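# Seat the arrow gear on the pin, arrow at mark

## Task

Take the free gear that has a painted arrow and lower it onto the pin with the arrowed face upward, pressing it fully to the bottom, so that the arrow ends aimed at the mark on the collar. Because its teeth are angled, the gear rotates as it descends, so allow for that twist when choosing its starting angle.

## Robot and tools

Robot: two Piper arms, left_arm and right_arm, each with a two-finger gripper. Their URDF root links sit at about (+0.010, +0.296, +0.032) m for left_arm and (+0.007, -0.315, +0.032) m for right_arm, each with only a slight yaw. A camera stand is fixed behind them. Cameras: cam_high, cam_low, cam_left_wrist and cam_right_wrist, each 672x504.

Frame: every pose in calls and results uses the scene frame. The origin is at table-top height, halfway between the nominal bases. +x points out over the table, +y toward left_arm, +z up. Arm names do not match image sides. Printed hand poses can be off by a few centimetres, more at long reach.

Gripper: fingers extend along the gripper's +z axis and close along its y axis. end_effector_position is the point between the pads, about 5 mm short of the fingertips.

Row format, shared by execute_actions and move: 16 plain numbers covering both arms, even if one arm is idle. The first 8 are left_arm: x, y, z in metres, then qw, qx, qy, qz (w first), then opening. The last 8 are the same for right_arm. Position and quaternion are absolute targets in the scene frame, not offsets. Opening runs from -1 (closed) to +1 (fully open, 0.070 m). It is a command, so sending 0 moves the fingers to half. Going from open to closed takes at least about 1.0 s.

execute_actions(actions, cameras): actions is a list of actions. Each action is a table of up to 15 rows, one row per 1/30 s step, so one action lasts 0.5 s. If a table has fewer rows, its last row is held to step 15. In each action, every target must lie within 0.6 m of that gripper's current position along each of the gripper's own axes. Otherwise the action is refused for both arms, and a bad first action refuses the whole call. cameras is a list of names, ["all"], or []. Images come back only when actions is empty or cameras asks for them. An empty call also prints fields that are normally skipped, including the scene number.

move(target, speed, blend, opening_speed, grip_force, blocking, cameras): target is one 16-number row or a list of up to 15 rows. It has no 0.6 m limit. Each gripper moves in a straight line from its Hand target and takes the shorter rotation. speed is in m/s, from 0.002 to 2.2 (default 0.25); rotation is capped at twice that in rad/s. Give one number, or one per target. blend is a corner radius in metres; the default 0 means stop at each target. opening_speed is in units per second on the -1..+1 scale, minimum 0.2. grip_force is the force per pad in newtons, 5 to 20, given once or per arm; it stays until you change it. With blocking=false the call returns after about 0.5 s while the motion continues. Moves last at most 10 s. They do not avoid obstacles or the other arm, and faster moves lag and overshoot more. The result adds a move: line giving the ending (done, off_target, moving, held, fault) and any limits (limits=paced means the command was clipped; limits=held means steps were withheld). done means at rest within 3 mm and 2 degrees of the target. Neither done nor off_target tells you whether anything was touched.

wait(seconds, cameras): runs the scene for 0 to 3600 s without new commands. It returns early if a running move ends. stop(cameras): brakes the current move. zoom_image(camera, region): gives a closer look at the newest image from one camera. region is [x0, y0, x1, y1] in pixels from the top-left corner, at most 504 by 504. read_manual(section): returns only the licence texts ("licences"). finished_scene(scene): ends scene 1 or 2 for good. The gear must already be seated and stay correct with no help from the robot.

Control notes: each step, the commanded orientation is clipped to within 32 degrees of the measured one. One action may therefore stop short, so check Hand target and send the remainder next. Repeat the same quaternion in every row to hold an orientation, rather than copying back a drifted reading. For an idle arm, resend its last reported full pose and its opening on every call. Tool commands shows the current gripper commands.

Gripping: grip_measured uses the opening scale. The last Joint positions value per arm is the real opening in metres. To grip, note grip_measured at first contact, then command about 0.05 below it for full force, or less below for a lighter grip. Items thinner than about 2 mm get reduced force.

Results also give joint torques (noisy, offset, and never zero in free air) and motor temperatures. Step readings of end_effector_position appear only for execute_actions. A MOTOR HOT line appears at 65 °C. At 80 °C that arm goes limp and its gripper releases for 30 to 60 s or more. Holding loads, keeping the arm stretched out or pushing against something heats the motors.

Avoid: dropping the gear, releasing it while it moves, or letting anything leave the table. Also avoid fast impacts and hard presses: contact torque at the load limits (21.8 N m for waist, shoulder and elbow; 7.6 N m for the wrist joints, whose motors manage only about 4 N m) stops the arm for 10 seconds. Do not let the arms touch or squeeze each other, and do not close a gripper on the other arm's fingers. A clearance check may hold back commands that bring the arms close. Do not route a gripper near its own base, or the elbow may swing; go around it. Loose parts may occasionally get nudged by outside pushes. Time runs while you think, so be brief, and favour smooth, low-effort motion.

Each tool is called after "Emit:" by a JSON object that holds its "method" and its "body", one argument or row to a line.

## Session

Emit:
{"method": "execute_actions", "body": {
  "actions": []
}}

Scene clock: 0.00 s.
left_arm: end_effector_position=(+0.5041, +0.0500, +0.2237) grip_measured=+1.00 end_effector_quat_wxyz=(+0.506, +0.163, +0.803, +0.270) | right_arm: end_effector_position=(+0.3627, -0.4043, +0.2432) grip_measured=+1.00 end_effector_quat_wxyz=(+0.481, +0.327, +0.812, +0.057)
Joint positions: left_arm=[-0.843 2.137 -1.666 1.388 1.014 -1.126 0.07] | right_arm=[-0.208 1.216 -0.749 -0.18 0.183 0.697 0.07]
Joint torques (N m): no reading
Motor temperatures (°C): left_arm=[30 30 31 31 31 30] | right_arm=[28 33 28 36 33 31]
Hand target: left_arm +0.5041, +0.0500, +0.2237; +0.506, +0.163, +0.803, +0.270 | right_arm +0.3627, -0.4043, +0.2432; +0.481, +0.327, +0.812, +0.057
Tool commands: left_gripper/opening=+1.0 right_gripper/opening=+1.0

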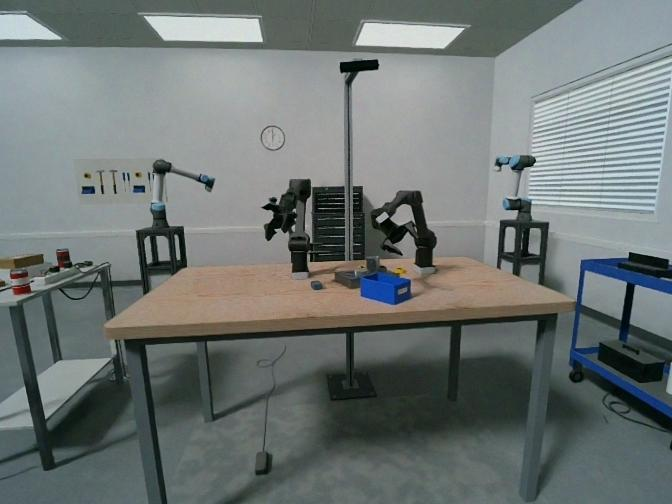

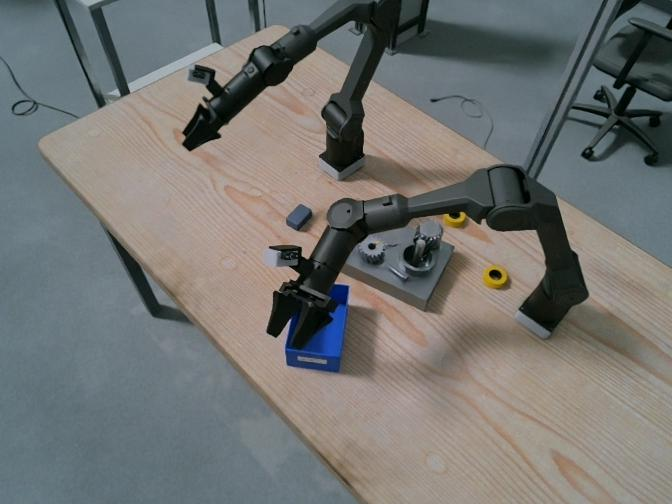

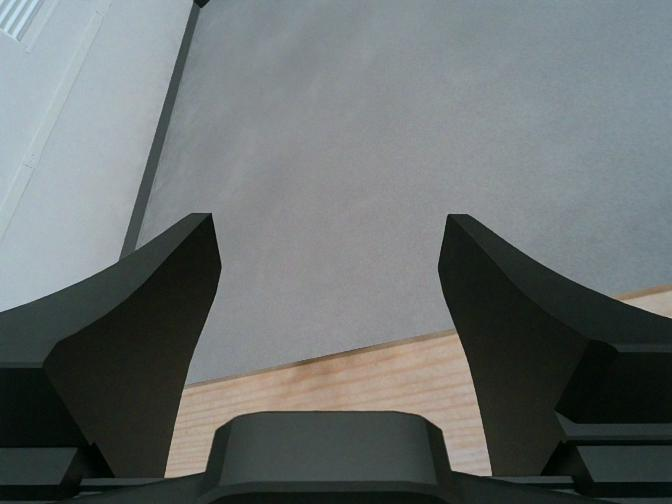

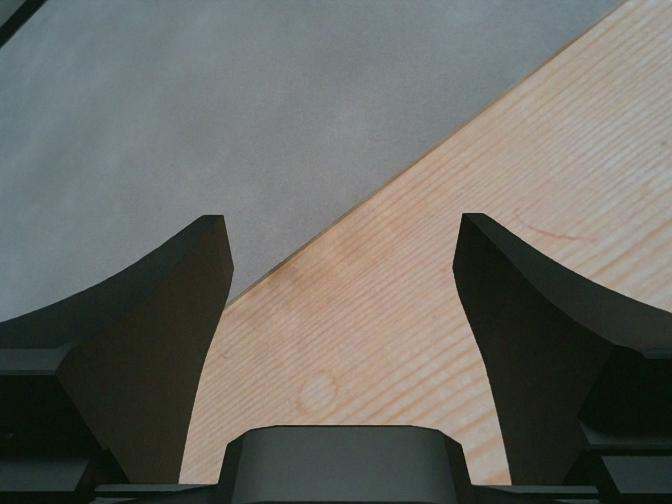

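Emit:
{"method": "move", "body": {
  "target": [
    [0.45,0.15,0.32,0.506,0.163,0.803,0.270,1,0.30,-0.30,0.25,0,0,1,0,1],
    [0.2402,0.3601,0.2794,0.231,0,0.971,0.064,1,0.15,-0.03,0.16,0,0,1,0,1]
  ],
  "speed": 0.4,
  "blend": 0.05,
  "cameras": ["cam_low","cam_right_wrist"]
}}

Emit:
{"method": "zoom_image", "body": {
  "camera": "cam_low",
  "region": [330, 190, 470, 310]
}}

Scene clock: 15.60 s.
left_arm: end_effector_position=(+0.2400, +0.3601, +0.2795) grip_measured=+1.00 end_effector_quat_wxyz=(+0.231, +0.000, +0.971, +0.064) | right_arm: end_effector_position=(+0.1500, -0.0298, +0.1597) grip_measured=+1.00 end_effector_quat_wxyz=(+0.010, +0.000, +1.000, +0.020)
Joint positions: left_arm=[0.231 1.04 -1.096 0 1.229 0.269 0.07] | right_arm=[1.124 1.657 -1.274 0 1.232 1.105 0.07]
Joint torques (N m): left_arm=[0.08 -0.82 -5.07 0.22 -0.29 -0.05] | right_arm=[-0.12 -7.86 -5.09 -0.1 0.09 0.07]
Hand target: left_arm +0.2402, +0.3601, +0.2794; +0.231, +0.000, +0.971, +0.064 | right_arm +0.1500, -0.0301, +0.1596; +0.010, +0.000, +1.000, +0.019
Off the commanded pose: left_arm 0.000 m, 0 deg | right_arm 0.000 m, 3 deg.
joint sent to its limit (right arm) — joint 5 (wrist pitch), upper limit. The joint targets still meet the commanded pose.
joint at its limit (left arm) — joint 5 (wrist pitch), upper limit.
move: off_target (right_arm)

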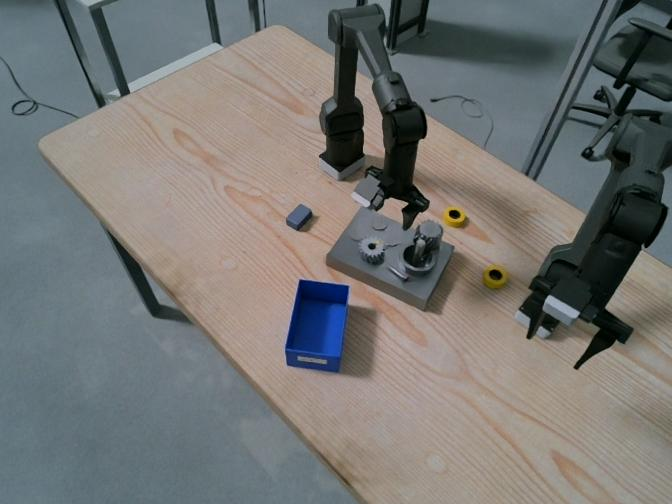

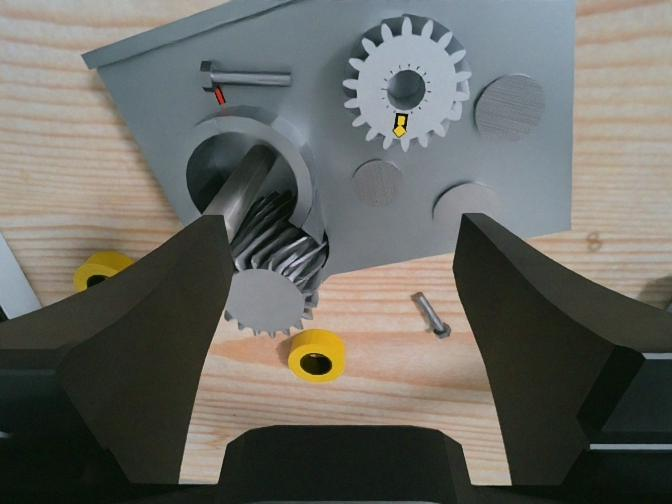

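Scaled by 3.600 from the camera's image (finer frame: 960x720).

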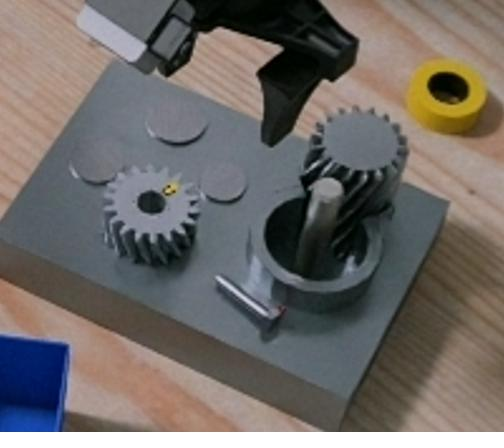

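Emit:
{"method": "move", "body": {
  "target": [0.2402,0.3601,0.2794,0.231,0,0.971,0.064,1,0.085,0.02,0.13,0,0,1,0,1],
  "speed": 0.3,
  "cameras": ["cam_right_wrist"]
}}

Emit:
{"method": "zoom_image", "body": {
  "camera": "cam_right_wrist",
  "region": [240, 20, 440, 200]
}}

Emit:
{"method": "zoom_image", "body": {
  "camera": "cam_right_wrist",
  "region": [290, 120, 400, 220]
}}

Scene clock: 26.50 s.
left_arm: end_effector_position=(+0.2401, +0.3601, +0.2792) grip_measured=+1.00 end_effector_quat_wxyz=(+0.231, +0.000, +0.971, +0.064) | right_arm: end_effector_position=(+0.0849, +0.0203, +0.1299) grip_measured=+1.00 end_effector_quat_wxyz=(+0.000, +0.000, +1.000, +0.000)
Joint positions: left_arm=[0.231 1.041 -1.096 0 1.229 0.269 0.07] | right_arm=[1.361 1.801 -1.346 0 1.203 1.342 0.07]
Joint torques (N m): left_arm=[0.04 -0.77 -5.06 0.22 -0.33 0.04] | right_arm=[-0.46 -8.99 -5.74 -0.17 0.06 -0.03]
Hand target: left_arm +0.2402, +0.3601, +0.2794; +0.231, +0.000, +0.971, +0.064 | right_arm +0.0850, +0.0200, +0.1300; +0.000, +0.000, +1.000, +0.000
Off the commanded pose: left_arm 0.000 m, 0 deg | right_arm 0.000 m, 0 deg.
joint at its limit (left arm) — joint 5 (wrist pitch), upper limit.
move: done

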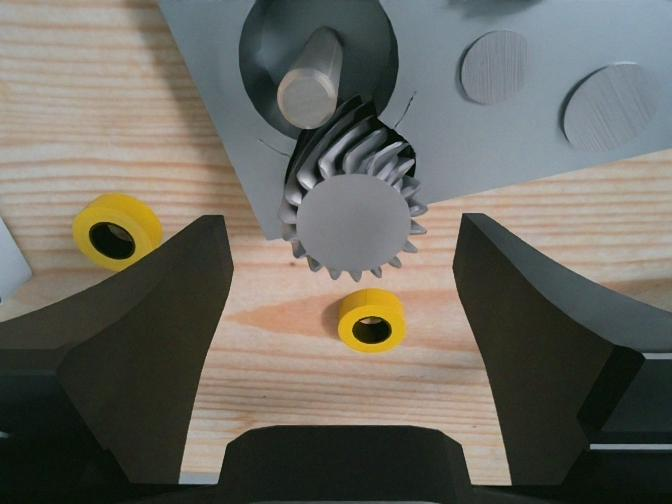

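Scaled by 2.520 from the camera's image (finer frame: 960x720).

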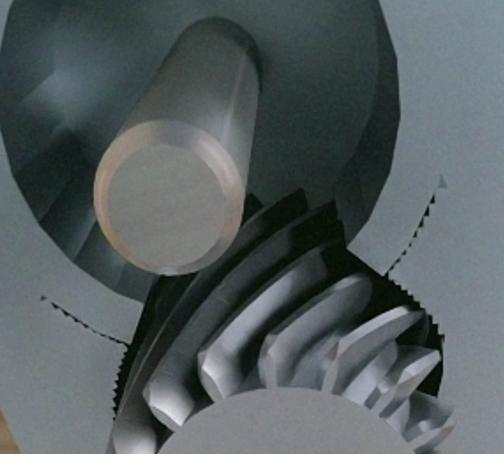

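Scaled by 4.582 from the camera's image (finer frame: 960x720).

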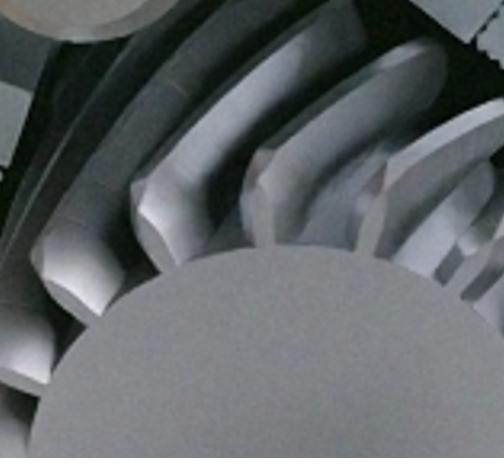

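Emit:
{"method": "move", "body": {
  "target": [0.2402,0.3601,0.2794,0.231,0,0.971,0.064,1,0.115,0.025,0.15,0,0,1,0,1],
  "speed": 0.3,
  "cameras": ["cam_right_wrist"]
}}

Emit:
{"method": "zoom_image", "body": {
  "camera": "cam_right_wrist",
  "region": [230, 50, 430, 230]
}}

Emit:
{"method": "move", "body": {
  "target": [0.2402,0.3601,0.2794,0.231,0,0.971,0.064,1,0.158,-0.060,0.10,0,0,1,0,1],
  "speed": 0.3,
  "cameras": ["cam_right_wrist"]
}}

Emit:
{"method": "zoom_image", "body": {
  "camera": "cam_right_wrist",
  "region": [240, 90, 440, 270]
}}

Scene clock: 56.10 s.
left_arm: end_effector_position=(+0.2401, +0.3601, +0.2792) grip_measured=+1.00 end_effector_quat_wxyz=(+0.231, +0.000, +0.971, +0.064) | right_arm: end_effector_position=(+0.1154, +0.0251, +0.1504) grip_measured=+1.00 end_effector_quat_wxyz=(+0.008, +0.000, +1.000, +0.023)
Joint positions: left_arm=[0.231 1.041 -1.096 0 1.229 0.269 0.07] | right_arm=[1.281 1.79 -1.413 -0.001 1.232 1.262 0.07]
Joint torques (N m): left_arm=[0.04 -0.77 -5.05 0.22 -0.35 0.11] | right_arm=[0.62 -7.34 -5.1 0.12 0.04 0.14]
Hand target: left_arm +0.2402, +0.3601, +0.2794; +0.231, +0.000, +0.971, +0.064 | right_arm +0.1150, +0.0249, +0.1496; +0.007, +0.000, +1.000, +0.023
Off the commanded pose: left_arm 0.000 m, 0 deg | right_arm 0.001 m, 3 deg.
joint sent to its limit (right arm) — joint 5 (wrist pitch), upper limit. The joint targets are off in orientation, not in position.
joint at its limit (left arm) — joint 5 (wrist pitch), upper limit.
move: off_target (right_arm)

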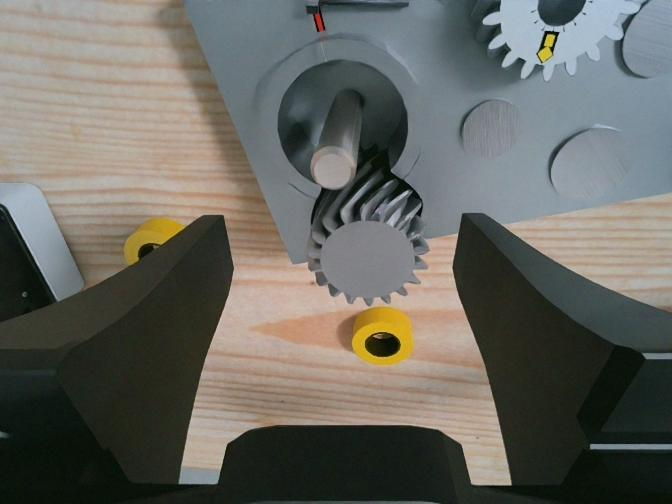

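Scaled by 2.520 from the camera's image (finer frame: 960x720).

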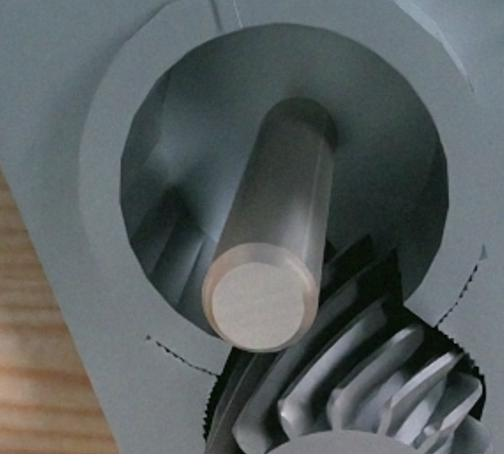

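Scene clock: 57.03 s.
left_arm: end_effector_position=(+0.2401, +0.3601, +0.2792) grip_measured=+1.00 end_effector_quat_wxyz=(+0.231, +0.000, +0.971, +0.064) | right_arm: end_effector_position=(+0.1582, -0.0605, +0.0996) grip_measured=+1.00 end_effector_quat_wxyz=(+0.000, +0.000, +1.000, -0.001)
Joint positions: left_arm=[0.231 1.041 -1.096 0 1.229 0.269 0.07] | right_arm=[1.053 1.682 -1.054 -0.001 1.031 1.035 0.07]
Joint torques (N m): left_arm=[0.03 -0.76 -5.05 0.22 -0.35 0.13] | right_arm=[0.87 -7.59 -6.99 0.15 0.05 0.17]
Hand target: left_arm +0.2402, +0.3601, +0.2794; +0.231, +0.000, +0.971, +0.064 | right_arm +0.1580, -0.0600, +0.1000; +0.000, +0.000, +1.000, +0.000
Off the commanded pose: left_arm 0.000 m, 0 deg | right_arm 0.001 m, 0 deg.
joint at its limit (left arm) — joint 5 (wrist pitch), upper limit.
move: done

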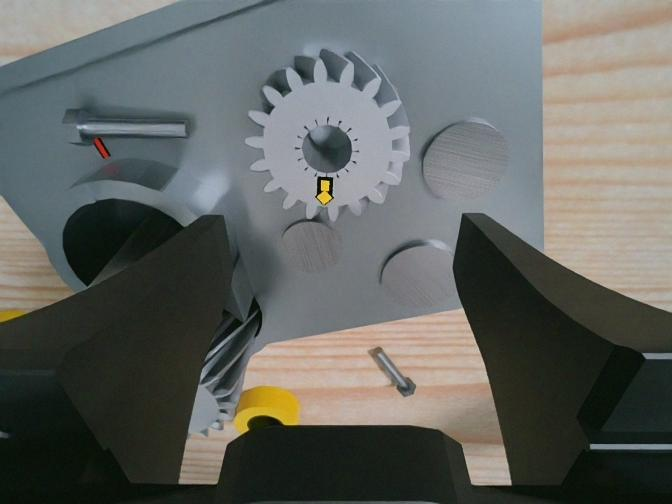

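Scaled by 2.520 from the camera's image (finer frame: 960x720).

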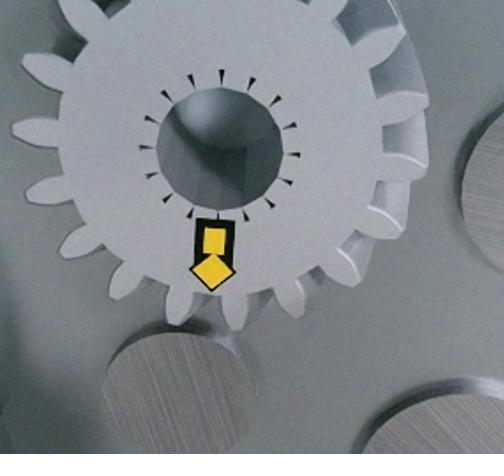

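Emit:
{"method": "move", "body": {
  "target": [0.2402,0.3601,0.2794,0.231,0,0.971,0.064,1,0.09,0.02,0.14,0,0,1,0,1],
  "speed": 0.3,
  "cameras": ["cam_right_wrist"]
}}

Emit:
{"method": "zoom_image", "body": {
  "camera": "cam_right_wrist",
  "region": [230, 20, 450, 220]
}}

Emit:
{"method": "move", "body": {
  "target": [0.2402,0.3601,0.2794,0.231,0,0.971,0.064,1,0.125,0.02,0.14,0,0,1,0,1],
  "speed": 0.3,
  "cameras": ["cam_right_wrist"]
}}

Emit:
{"method": "zoom_image", "body": {
  "camera": "cam_right_wrist",
  "region": [230, 60, 450, 260]
}}

Scene clock: 84.00 s.
left_arm: end_effector_position=(+0.2401, +0.3601, +0.2792) grip_measured=+1.00 end_effector_quat_wxyz=(+0.231, +0.000, +0.971, +0.064) | right_arm: end_effector_position=(+0.0899, +0.0203, +0.1399) grip_measured=+1.00 end_effector_quat_wxyz=(+0.001, +0.000, +1.000, +0.004)
Joint positions: left_arm=[0.231 1.041 -1.096 0 1.229 0.269 0.07] | right_arm=[1.347 1.79 -1.371 0 1.232 1.328 0.07]
Joint torques (N m): left_arm=[0.05 -0.76 -5.05 0.21 -0.35 0.17] | right_arm=[-0.24 -8.35 -5 -0.17 0 -0.02]
Hand target: left_arm +0.2402, +0.3601, +0.2794; +0.231, +0.000, +0.971, +0.064 | right_arm +0.0900, +0.0199, +0.1398; +0.001, +0.000, +1.000, +0.004
Off the commanded pose: left_arm 0.000 m, 0 deg | right_arm 0.000 m, 0 deg.
joint sent to its limit (right arm) — joint 5 (wrist pitch), upper limit. The joint targets still meet the commanded pose.
joint at its limit (left arm) — joint 5 (wrist pitch), upper limit.
move: done

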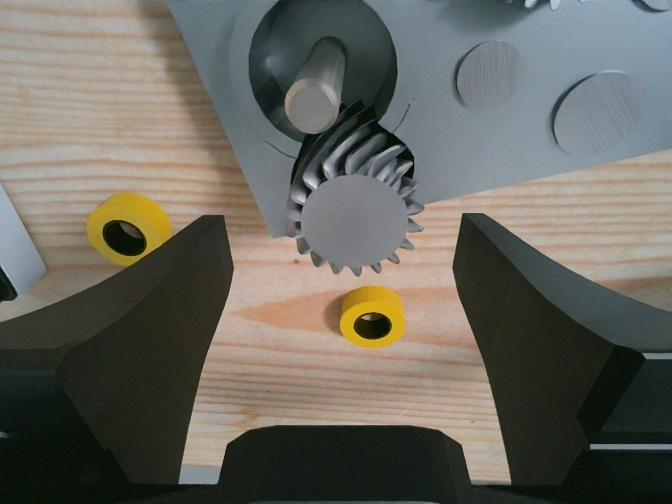

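Scaled by 2.291 from the camera's image (finer frame: 960x720).

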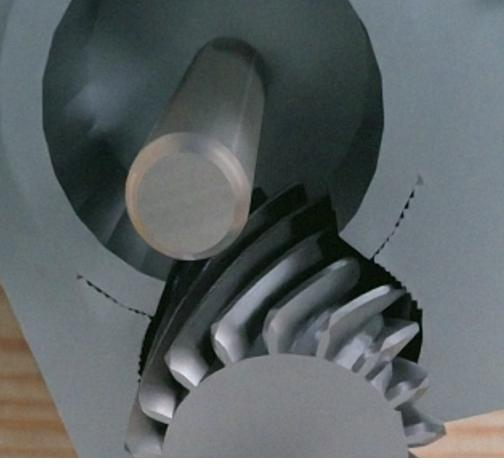

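Scene clock: 84.60 s.
left_arm: end_effector_position=(+0.2401, +0.3601, +0.2792) grip_measured=+1.00 end_effector_quat_wxyz=(+0.231, +0.000, +0.971, +0.064) | right_arm: end_effector_position=(+0.1252, +0.0198, +0.1396) grip_measured=+1.00 end_effector_quat_wxyz=(+0.003, +0.000, +1.000, +0.008)
Joint positions: left_arm=[0.231 1.041 -1.096 0 1.229 0.269 0.07] | right_arm=[1.25 1.816 -1.407 -0.001 1.232 1.231 0.07]
Joint torques (N m): left_arm=[0.04 -0.78 -5.05 0.21 -0.35 0.17] | right_arm=[0.71 -8.47 -6.43 0.11 0.02 0.09]
Hand target: left_arm +0.2402, +0.3601, +0.2794; +0.231, +0.000, +0.971, +0.064 | right_arm +0.1250, +0.0199, +0.1397; +0.003, +0.000, +1.000, +0.009
Off the commanded pose: left_arm 0.000 m, 0 deg | right_arm 0.000 m, 1 deg.
joint sent to its limit (right arm) — joint 5 (wrist pitch), upper limit. The joint targets still meet the commanded pose.
joint at its limit (left arm) — joint 5 (wrist pitch), upper limit.
move: done

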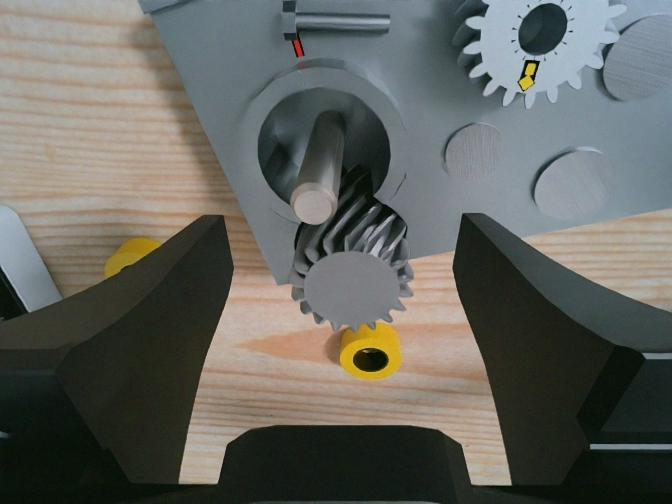

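Scaled by 2.291 from the camera's image (finer frame: 960x720).

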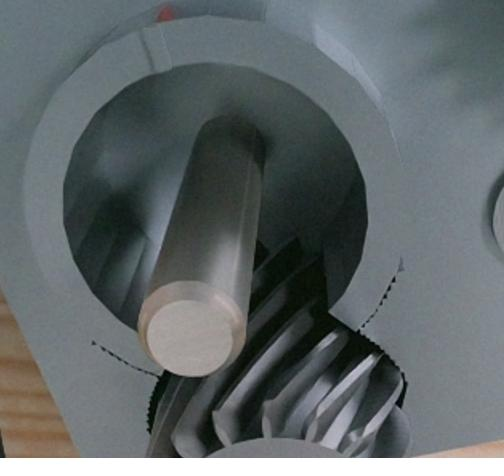

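Emit:
{"method": "move", "body": {
  "target": [
    [0.2402,0.3601,0.2794,0.231,0,0.971,0.064,1,0.157,-0.059,0.11,0,0.17365,0.98481,0,1],
    [0.2402,0.3601,0.2794,0.231,0,0.971,0.064,1,0.157,-0.059,0.070,0,0.17365,0.98481,0,1]
  ],
  "speed": [0.3,0.15],
  "cameras": ["cam_right_wrist"]
}}

Scene clock: 159.60 s.
left_arm: end_effector_position=(+0.2401, +0.3601, +0.2792) grip_measured=+1.00 end_effector_quat_wxyz=(+0.231, +0.000, +0.971, +0.064) | right_arm: end_effector_position=(+0.1569, -0.0596, +0.0691) grip_measured=+1.00 end_effector_quat_wxyz=(+0.000, +0.174, +0.985, -0.001)
Joint positions: left_arm=[0.231 1.041 -1.096 0 1.229 0.269 0.07] | right_arm=[1.058 1.737 -0.99 0 0.914 1.389 0.07]
Joint torques (N m): left_arm=[0.03 -0.77 -5.05 0.21 -0.35 0.17] | right_arm=[0.77 -7.76 -6.45 -0.17 0.06 -0.06]
Hand target: left_arm +0.2402, +0.3601, +0.2794; +0.231, +0.000, +0.971, +0.064 | right_arm +0.1570, -0.0590, +0.0700; +0.000, +0.174, +0.985, +0.000
Off the commanded pose: left_arm 0.000 m, 0 deg | right_arm 0.001 m, 0 deg.
joint at its limit (left arm) — joint 5 (wrist pitch), upper limit.
move: done

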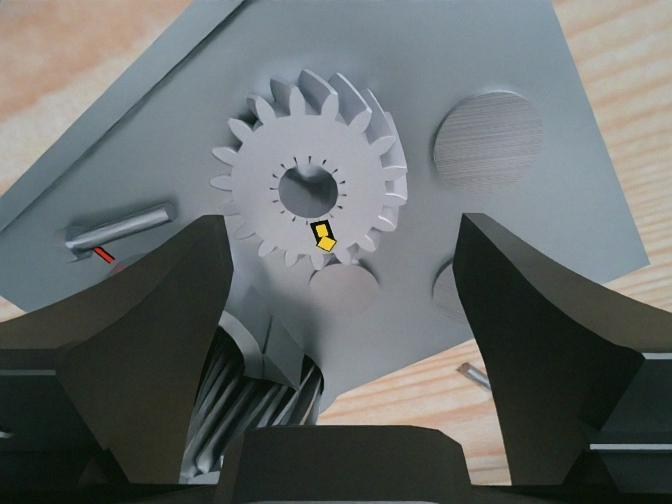

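Emit:
{"method": "move", "body": {
  "target": [0.2402,0.3601,0.2794,0.231,0,0.971,0.064,1,0.1634,-0.0508,0.055,0,0.17365,0.98481,0,1],
  "speed": 0.1,
  "cameras": ["cam_right_wrist"]
}}

Scene clock: 168.30 s.
left_arm: end_effector_position=(+0.2401, +0.3601, +0.2792) grip_measured=+1.00 end_effector_quat_wxyz=(+0.231, +0.000, +0.971, +0.064) | right_arm: end_effector_position=(+0.1632, -0.0507, +0.0545) grip_measured=+1.00 end_effector_quat_wxyz=(+0.000, +0.173, +0.985, +0.000)
Joint positions: left_arm=[0.231 1.041 -1.096 0 1.229 0.269 0.07] | right_arm=[1.055 1.799 -1.009 0 0.869 1.384 0.07]
Joint torques (N m): left_arm=[0.04 -0.78 -5.04 0.21 -0.34 0.17] | right_arm=[-0.14 -8.38 -6.03 -0.17 0.09 -0.01]
Hand target: left_arm +0.2402, +0.3601, +0.2794; +0.231, +0.000, +0.971, +0.064 | right_arm +0.1634, -0.0508, +0.0550; +0.000, +0.174, +0.985, +0.000
Off the commanded pose: left_arm 0.000 m, 0 deg | right_arm 0.001 m, 0 deg.
joint at its limit (left arm) — joint 5 (wrist pitch), upper limit.
move: done

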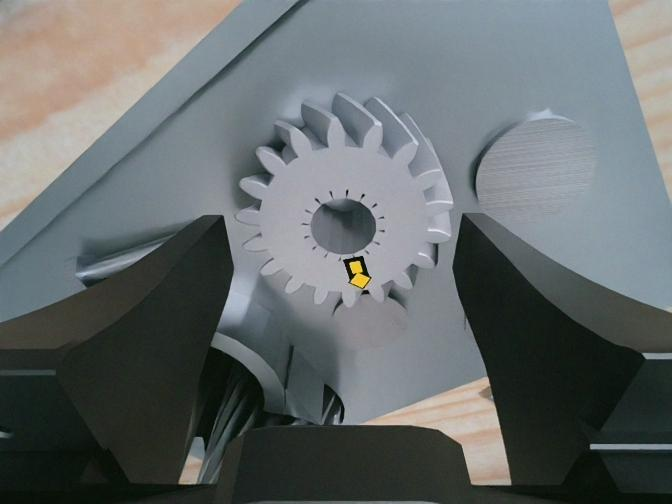

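Emit:
{"method": "move", "body": {
  "target": [
    [0.2402,0.3601,0.2794,0.231,0,0.971,0.064,1,0.1634,-0.0508,0.0455,0,0.17365,0.98481,0,1],
    [0.2402,0.3601,0.2794,0.231,0,0.971,0.064,1,0.1634,-0.0508,0.0455,0,0.17365,0.98481,0,0.4]
  ],
  "speed": 0.1,
  "grip_force": 16,
  "cameras": ["cam_right_wrist"]
}}

Emit:
{"method": "zoom_image", "body": {
  "camera": "cam_right_wrist",
  "region": [250, 150, 430, 310]
}}

Scene clock: 175.10 s.
left_arm: end_effector_position=(+0.2401, +0.3601, +0.2792) grip_measured=+1.00 end_effector_quat_wxyz=(+0.231, +0.000, +0.971, +0.064) | right_arm: end_effector_position=(+0.1630, -0.0510, +0.0453) grip_measured=+0.72 end_effector_quat_wxyz=(+0.000, +0.173, +0.985, +0.000)
Joint positions: left_arm=[0.231 1.041 -1.096 0 1.229 0.269 0.07] | right_arm=[1.055 1.817 -0.992 0 0.833 1.384 0.06]
Joint torques (N m): left_arm=[0.04 -0.77 -5.04 0.21 -0.35 0.17] | right_arm=[-0.16 -7.44 -7.23 0.03 0.01 0.1]
Hand target: left_arm +0.2402, +0.3601, +0.2794; +0.231, +0.000, +0.971, +0.064 | right_arm +0.1634, -0.0508, +0.0455; +0.000, +0.174, +0.985, +0.000
Off the commanded pose: left_arm 0.000 m, 0 deg | right_arm 0.000 m, 0 deg.
joint at its limit (left arm) — joint 5 (wrist pitch), upper limit.
grip_force (N): 16, 16
move: done

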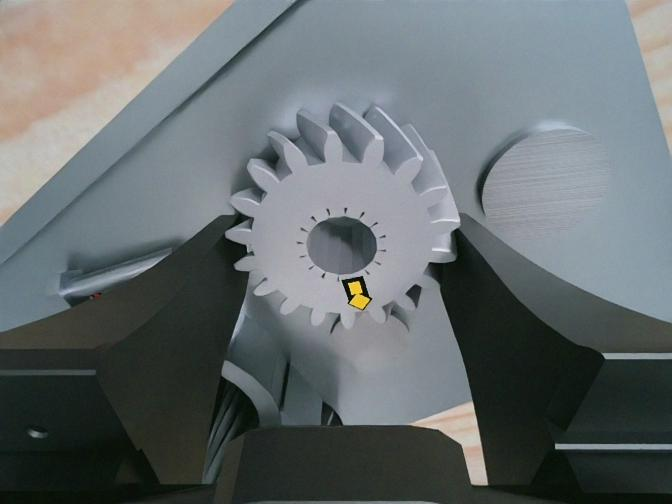

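Scaled by 2.800 from the camera's image (finer frame: 960x720).

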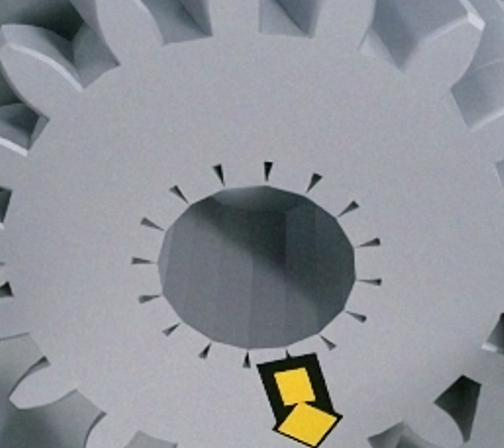

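Emit:
{"method": "move", "body": {
  "target": [
    [0.2402,0.3601,0.2794,0.231,0,0.971,0.064,1,0.163,-0.0510,0.140,0,0.17365,0.98481,0,0.4],
    [0.2402,0.3601,0.2794,0.231,0,0.971,0.064,1,0.145,-0.015,0.142,0,-0.4067,0.9135,0,0.4],
    [0.2402,0.3601,0.2794,0.231,0,0.971,0.064,1,0.1150,0.0300,0.142,0,-0.8494,0.5277,0,0.4]
  ],
  "speed": [0.2,0.4,0.4],
  "blend": [0.01,0.03,0],
  "cameras": ["cam_right_wrist","cam_low"]
}}

Emit:
{"method": "zoom_image", "body": {
  "camera": "cam_right_wrist",
  "region": [250, 150, 430, 310]
}}

Emit:
{"method": "zoom_image", "body": {
  "camera": "cam_low",
  "region": [370, 180, 470, 290]
}}

Scene clock: 190.03 s.
left_arm: end_effector_position=(+0.2401, +0.3601, +0.2792) grip_measured=+1.00 end_effector_quat_wxyz=(+0.231, +0.000, +0.971, +0.064) | right_arm: end_effector_position=(+0.1149, +0.0299, +0.1416) grip_measured=+0.72 end_effector_quat_wxyz=(-0.015, +0.849, -0.527, -0.004)
Joint positions: left_arm=[0.231 1.041 -1.096 0 1.229 0.269 0.07] | right_arm=[1.286 1.826 -1.43 0 1.231 -0.763 0.06]
Joint torques (N m): left_arm=[0.06 -0.78 -5.04 0.2 -0.35 0.17] | right_arm=[0.21 -9.59 -8.53 0.16 0.04 0.11]
Hand target: left_arm +0.2402, +0.3601, +0.2794; +0.231, +0.000, +0.971, +0.064 | right_arm +0.1150, +0.0299, +0.1416; -0.015, +0.849, -0.528, -0.004
Off the commanded pose: left_arm 0.000 m, 0 deg | right_arm 0.000 m, 2 deg.
joint sent to its limit (right arm) — joint 5 (wrist pitch), upper limit. The joint targets still meet the commanded pose.
joint at its limit (left arm) — joint 5 (wrist pitch), upper limit.
grip_force (N): 16, 16
move: done
Images, in order (width x height): cam_low 672x504, cam_right_wrist 672x504.

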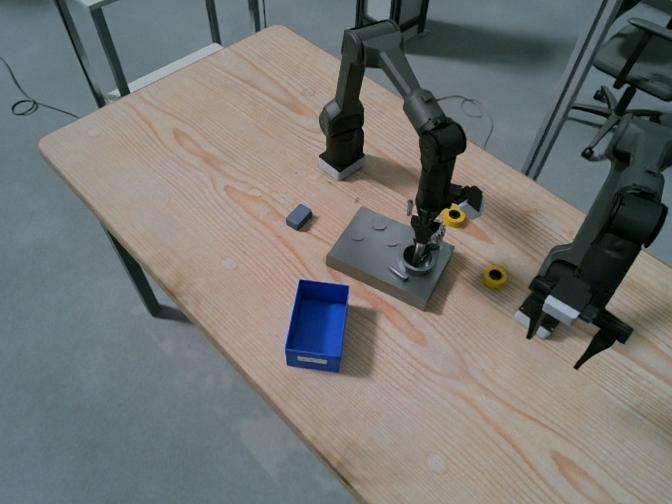

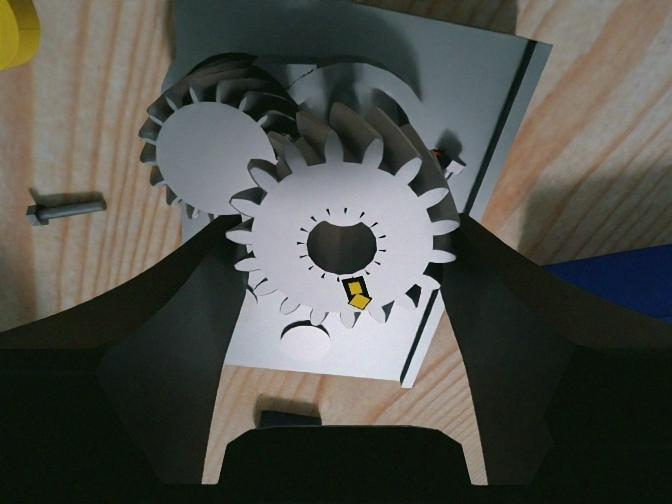

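Scaled by 2.800 from the camera's image (finer frame: 960x720).

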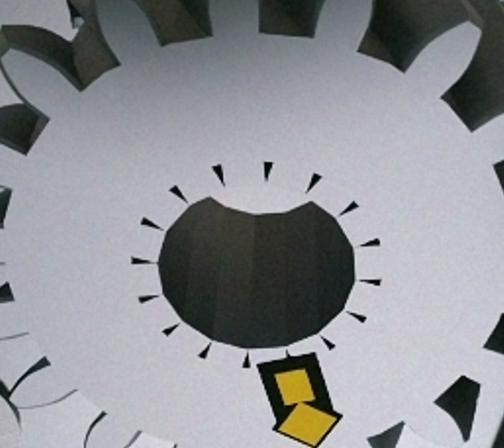

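Scaled by 4.582 from the camera's image (finer frame: 960x720).

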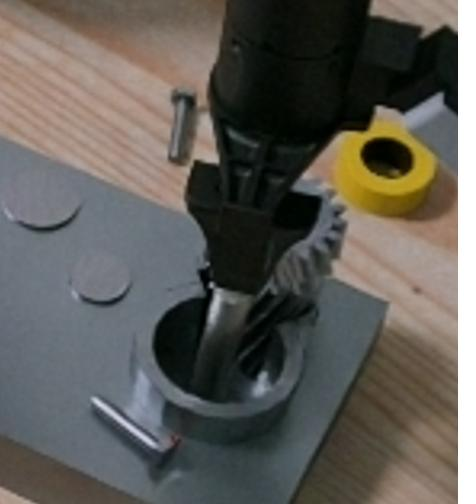

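Emit:
{"method": "move", "body": {
  "target": [0.2402,0.3601,0.2794,0.231,0,0.971,0.064,1,0.1150,0.0300,0.136,0,-0.8494,0.5277,0,0.4],
  "speed": 0.03,
  "cameras": ["cam_right_wrist"]
}}

Emit:
{"method": "zoom_image", "body": {
  "camera": "cam_right_wrist",
  "region": [300, 195, 390, 275]
}}

Scene clock: 205.07 s.
left_arm: end_effector_position=(+0.2401, +0.3601, +0.2792) grip_measured=+1.00 end_effector_quat_wxyz=(+0.231, +0.000, +0.971, +0.064) | right_arm: end_effector_position=(+0.1148, +0.0296, +0.1353) grip_measured=+0.72 end_effector_quat_wxyz=(-0.007, +0.849, -0.528, -0.002)
Joint positions: left_arm=[0.231 1.041 -1.096 0 1.229 0.269 0.07] | right_arm=[1.286 1.843 -1.43 0 1.231 -0.763 0.06]
Joint torques (N m): left_arm=[0.05 -0.78 -5.03 0.2 -0.35 0.17] | right_arm=[-0.23 -9.71 -8.85 -0.02 0.09 -0.01]
Hand target: left_arm +0.2402, +0.3601, +0.2794; +0.231, +0.000, +0.971, +0.064 | right_arm +0.1150, +0.0299, +0.1357; -0.007, +0.849, -0.528, -0.002
Off the commanded pose: left_arm 0.000 m, 0 deg | right_arm 0.001 m, 1 deg.
joint sent to its limit (right arm) — joint 5 (wrist pitch), upper limit. The joint targets still meet the commanded pose.
joint at its limit (left arm) — joint 5 (wrist pitch), upper limit.
grip_force (N): 16, 16
move: done

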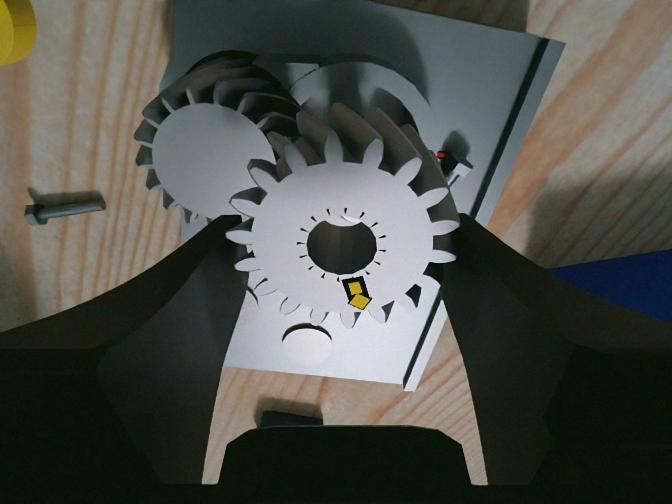

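Scaled by 5.600 from the camera's image (finer frame: 960x720).

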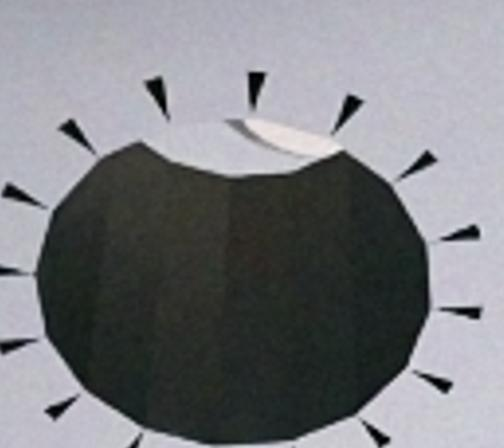

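Emit:
{"method": "move", "body": {
  "target": [0.2402,0.3601,0.2794,0.231,0,0.971,0.064,1,0.1153,0.0300,0.1315,0,-0.8494,0.5277,0,0.4],
  "speed": 0.03,
  "cameras": ["cam_right_wrist","cam_low"]
}}

Emit:
{"method": "zoom_image", "body": {
  "camera": "cam_right_wrist",
  "region": [300, 195, 390, 275]
}}

Emit:
{"method": "zoom_image", "body": {
  "camera": "cam_low",
  "region": [390, 200, 460, 280]
}}

Scene clock: 214.30 s.
left_arm: end_effector_position=(+0.2401, +0.3601, +0.2792) grip_measured=+1.00 end_effector_quat_wxyz=(+0.231, +0.000, +0.971, +0.064) | right_arm: end_effector_position=(+0.1152, +0.0300, +0.1316) grip_measured=+0.72 end_effector_quat_wxyz=(-0.002, +0.849, -0.528, -0.001)
Joint positions: left_arm=[0.231 1.041 -1.096 0 1.229 0.269 0.07] | right_arm=[1.285 1.856 -1.432 0 1.231 -0.763 0.06]
Joint torques (N m): left_arm=[0.06 -0.78 -5.02 0.19 -0.35 0.17] | right_arm=[-0.17 -9.62 -8.72 0.05 -0.05 -0.06]
Hand target: left_arm +0.2402, +0.3601, +0.2794; +0.231, +0.000, +0.971, +0.064 | right_arm +0.1153, +0.0299, +0.1314; -0.001, +0.849, -0.528, +0.000
Off the commanded pose: left_arm 0.000 m, 0 deg | right_arm 0.000 m, 0 deg.
joint sent to its limit (right arm) — joint 5 (wrist pitch), upper limit. The joint targets still meet the commanded pose.
joint at its limit (left arm) — joint 5 (wrist pitch), upper limit.
grip_force (N): 16, 16
move: done
Images, in order (width x height): cam_low 672x504, cam_right_wrist 672x504.

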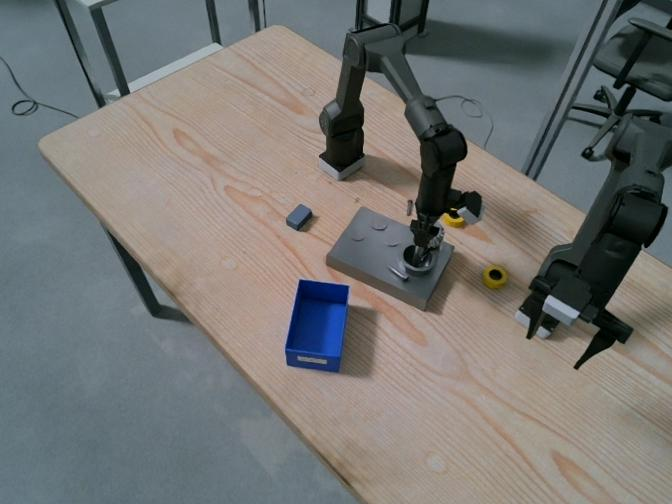

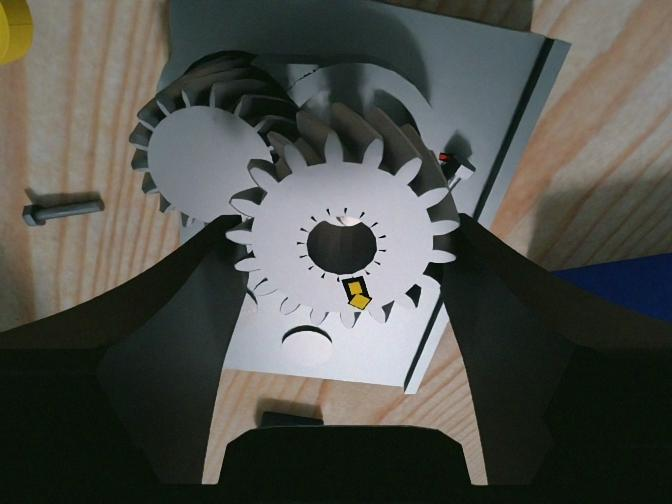

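Scaled by 5.600 from the camera's image (finer frame: 960x720).

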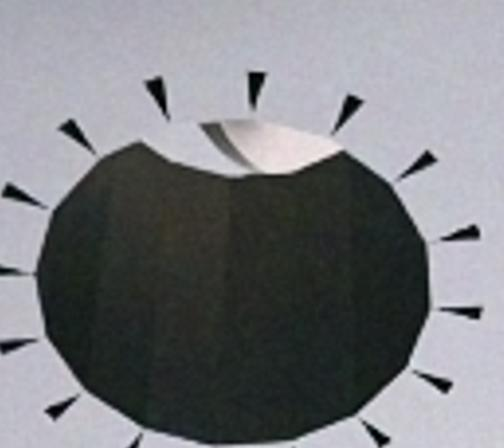

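Scaled by 6.300 from the camera's image (finer frame: 960x720).

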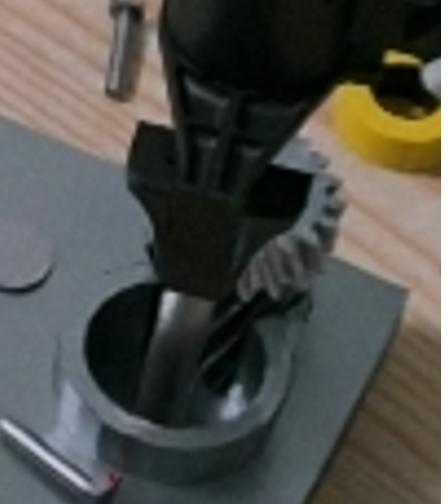

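Emit:
{"method": "move", "body": {
  "target": [0.2402,0.3601,0.2794,0.231,0,0.971,0.064,1,0.1153,0.0300,0.1270,0,-0.8494,0.5277,0,0.4],
  "speed": 0.03,
  "cameras": ["cam_right_wrist"]
}}

Emit:
{"method": "zoom_image", "body": {
  "camera": "cam_right_wrist",
  "region": [300, 195, 390, 275]
}}

Scene clock: 246.03 s.
left_arm: end_effector_position=(+0.2401, +0.3601, +0.2792) grip_measured=+1.00 end_effector_quat_wxyz=(+0.231, +0.000, +0.971, +0.064) | right_arm: end_effector_position=(+0.1153, +0.0303, +0.1271) grip_measured=+0.72 end_effector_quat_wxyz=(+0.000, +0.849, -0.528, +0.000)
Joint positions: left_arm=[0.231 1.041 -1.096 0 1.229 0.269 0.07] | right_arm=[1.285 1.863 -1.425 0 1.219 -0.763 0.06]
Joint torques (N m): left_arm=[0.06 -0.77 -5.02 0.19 -0.35 0.17] | right_arm=[-0.41 -10.93 -6.42 0.12 -0.05 -0.04]
Hand target: left_arm +0.2402, +0.3601, +0.2794; +0.231, +0.000, +0.971, +0.064 | right_arm +0.1153, +0.0300, +0.1270; +0.000, +0.849, -0.528, +0.000
Off the commanded pose: left_arm 0.000 m, 0 deg | right_arm 0.000 m, 0 deg.
joint at its limit (left arm) — joint 5 (wrist pitch), upper limit.
grip_force (N): 16, 16
move: done

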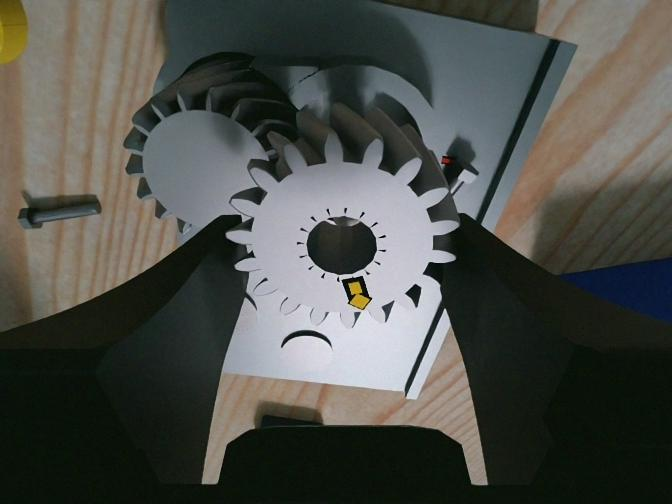

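Scaled by 5.600 from the camera's image (finer frame: 960x720).

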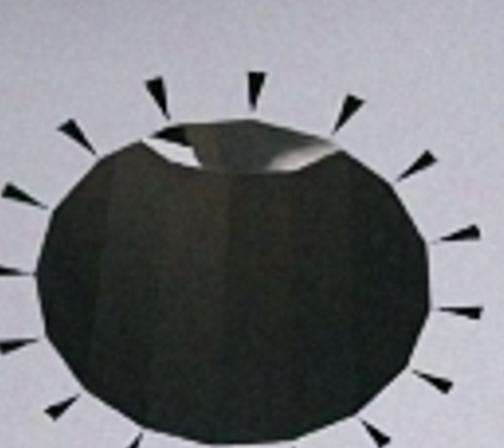

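Emit:
{"method": "move", "body": {
  "target": [0.2402,0.3601,0.2794,0.231,0,0.971,0.064,1,0.1153,0.0300,0.1235,0,-0.8494,0.5277,0,0.4],
  "speed": 0.02,
  "cameras": ["cam_right_wrist"]
}}

Emit:
{"method": "zoom_image", "body": {
  "camera": "cam_right_wrist",
  "region": [300, 195, 390, 275]
}}

Scene clock: 252.60 s.
left_arm: end_effector_position=(+0.2401, +0.3601, +0.2792) grip_measured=+1.00 end_effector_quat_wxyz=(+0.231, +0.000, +0.971, +0.064) | right_arm: end_effector_position=(+0.1152, +0.0299, +0.1238) grip_measured=+0.72 end_effector_quat_wxyz=(+0.000, +0.849, -0.528, +0.000)
Joint positions: left_arm=[0.231 1.041 -1.096 0 1.229 0.269 0.07] | right_arm=[1.285 1.865 -1.414 0 1.207 -0.763 0.06]
Joint torques (N m): left_arm=[0.07 -0.78 -5.02 0.19 -0.35 0.17] | right_arm=[-0.17 -9.51 -7.32 0.14 -0.06 -0.04]
Hand target: left_arm +0.2402, +0.3601, +0.2794; +0.231, +0.000, +0.971, +0.064 | right_arm +0.1153, +0.0300, +0.1235; +0.000, +0.849, -0.528, +0.000
Off the commanded pose: left_arm 0.000 m, 0 deg | right_arm 0.000 m, 0 deg.
joint at its limit (left arm) — joint 5 (wrist pitch), upper limit.
grip_force (N): 16, 16
move: done

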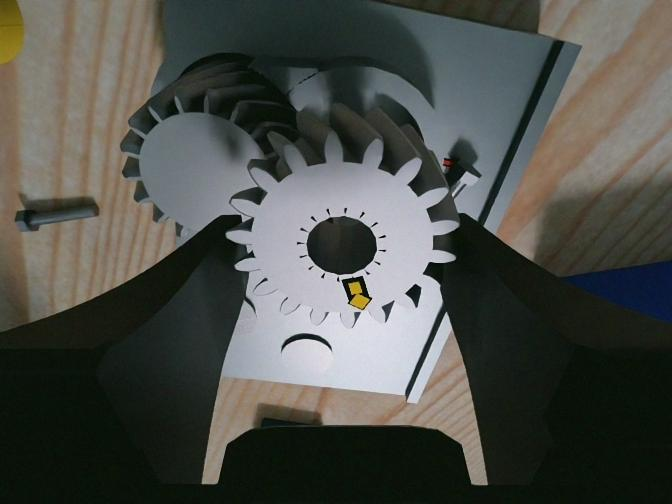

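Scaled by 5.600 from the camera's image (finer frame: 960x720).

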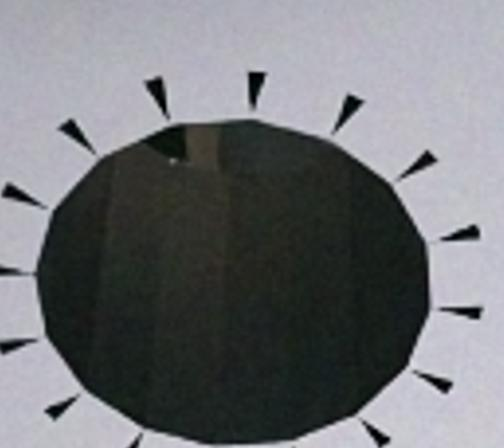

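Emit:
{"method": "move", "body": {
  "target": [0.2402,0.3601,0.2794,0.231,0,0.971,0.064,1,0.1153,0.0300,0.1210,0,-0.8494,0.5277,0,0.4],
  "speed": 0.02,
  "cameras": ["cam_right_wrist"]
}}

Emit:
{"method": "zoom_image", "body": {
  "camera": "cam_right_wrist",
  "region": [300, 195, 390, 275]
}}

Scene clock: 258.33 s.
left_arm: end_effector_position=(+0.2401, +0.3601, +0.2792) grip_measured=+1.00 end_effector_quat_wxyz=(+0.231, +0.000, +0.971, +0.064) | right_arm: end_effector_position=(+0.1153, +0.0302, +0.1213) grip_measured=+0.72 end_effector_quat_wxyz=(+0.000, +0.849, -0.528, +0.000)
Joint positions: left_arm=[0.231 1.041 -1.096 0 1.229 0.269 0.07] | right_arm=[1.285 1.868 -1.409 0 1.197 -0.763 0.06]
Joint torques (N m): left_arm=[0.08 -0.77 -5.01 0.19 -0.35 0.17] | right_arm=[-0.21 -10.27 -6.43 0.18 -0.04 -0.01]
Hand target: left_arm +0.2402, +0.3601, +0.2794; +0.231, +0.000, +0.971, +0.064 | right_arm +0.1153, +0.0300, +0.1210; +0.000, +0.849, -0.528, +0.000
Off the commanded pose: left_arm 0.000 m, 0 deg | right_arm 0.000 m, 0 deg.
joint at its limit (left arm) — joint 5 (wrist pitch), upper limit.
grip_force (N): 16, 16
move: done

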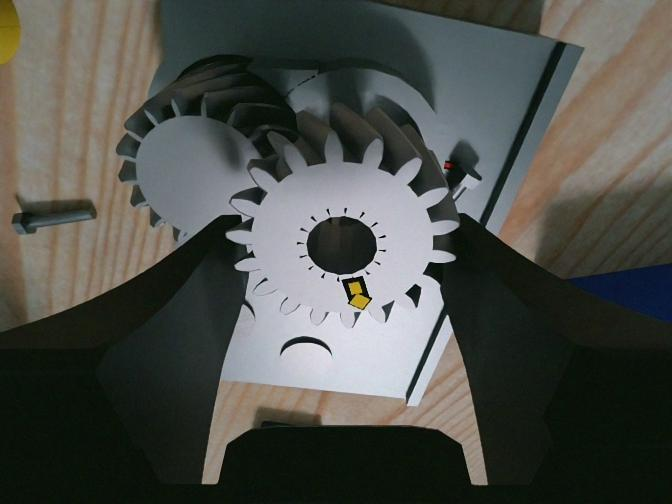

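Scaled by 5.600 from the camera's image (finer frame: 960x720).

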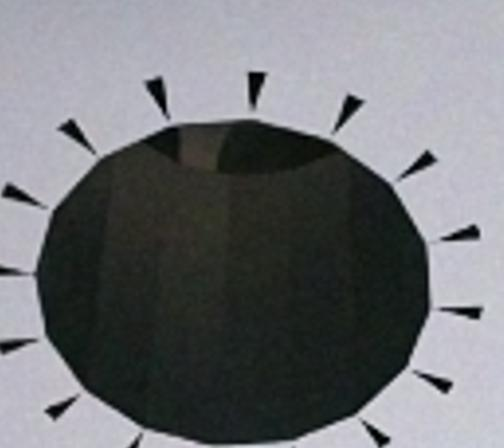

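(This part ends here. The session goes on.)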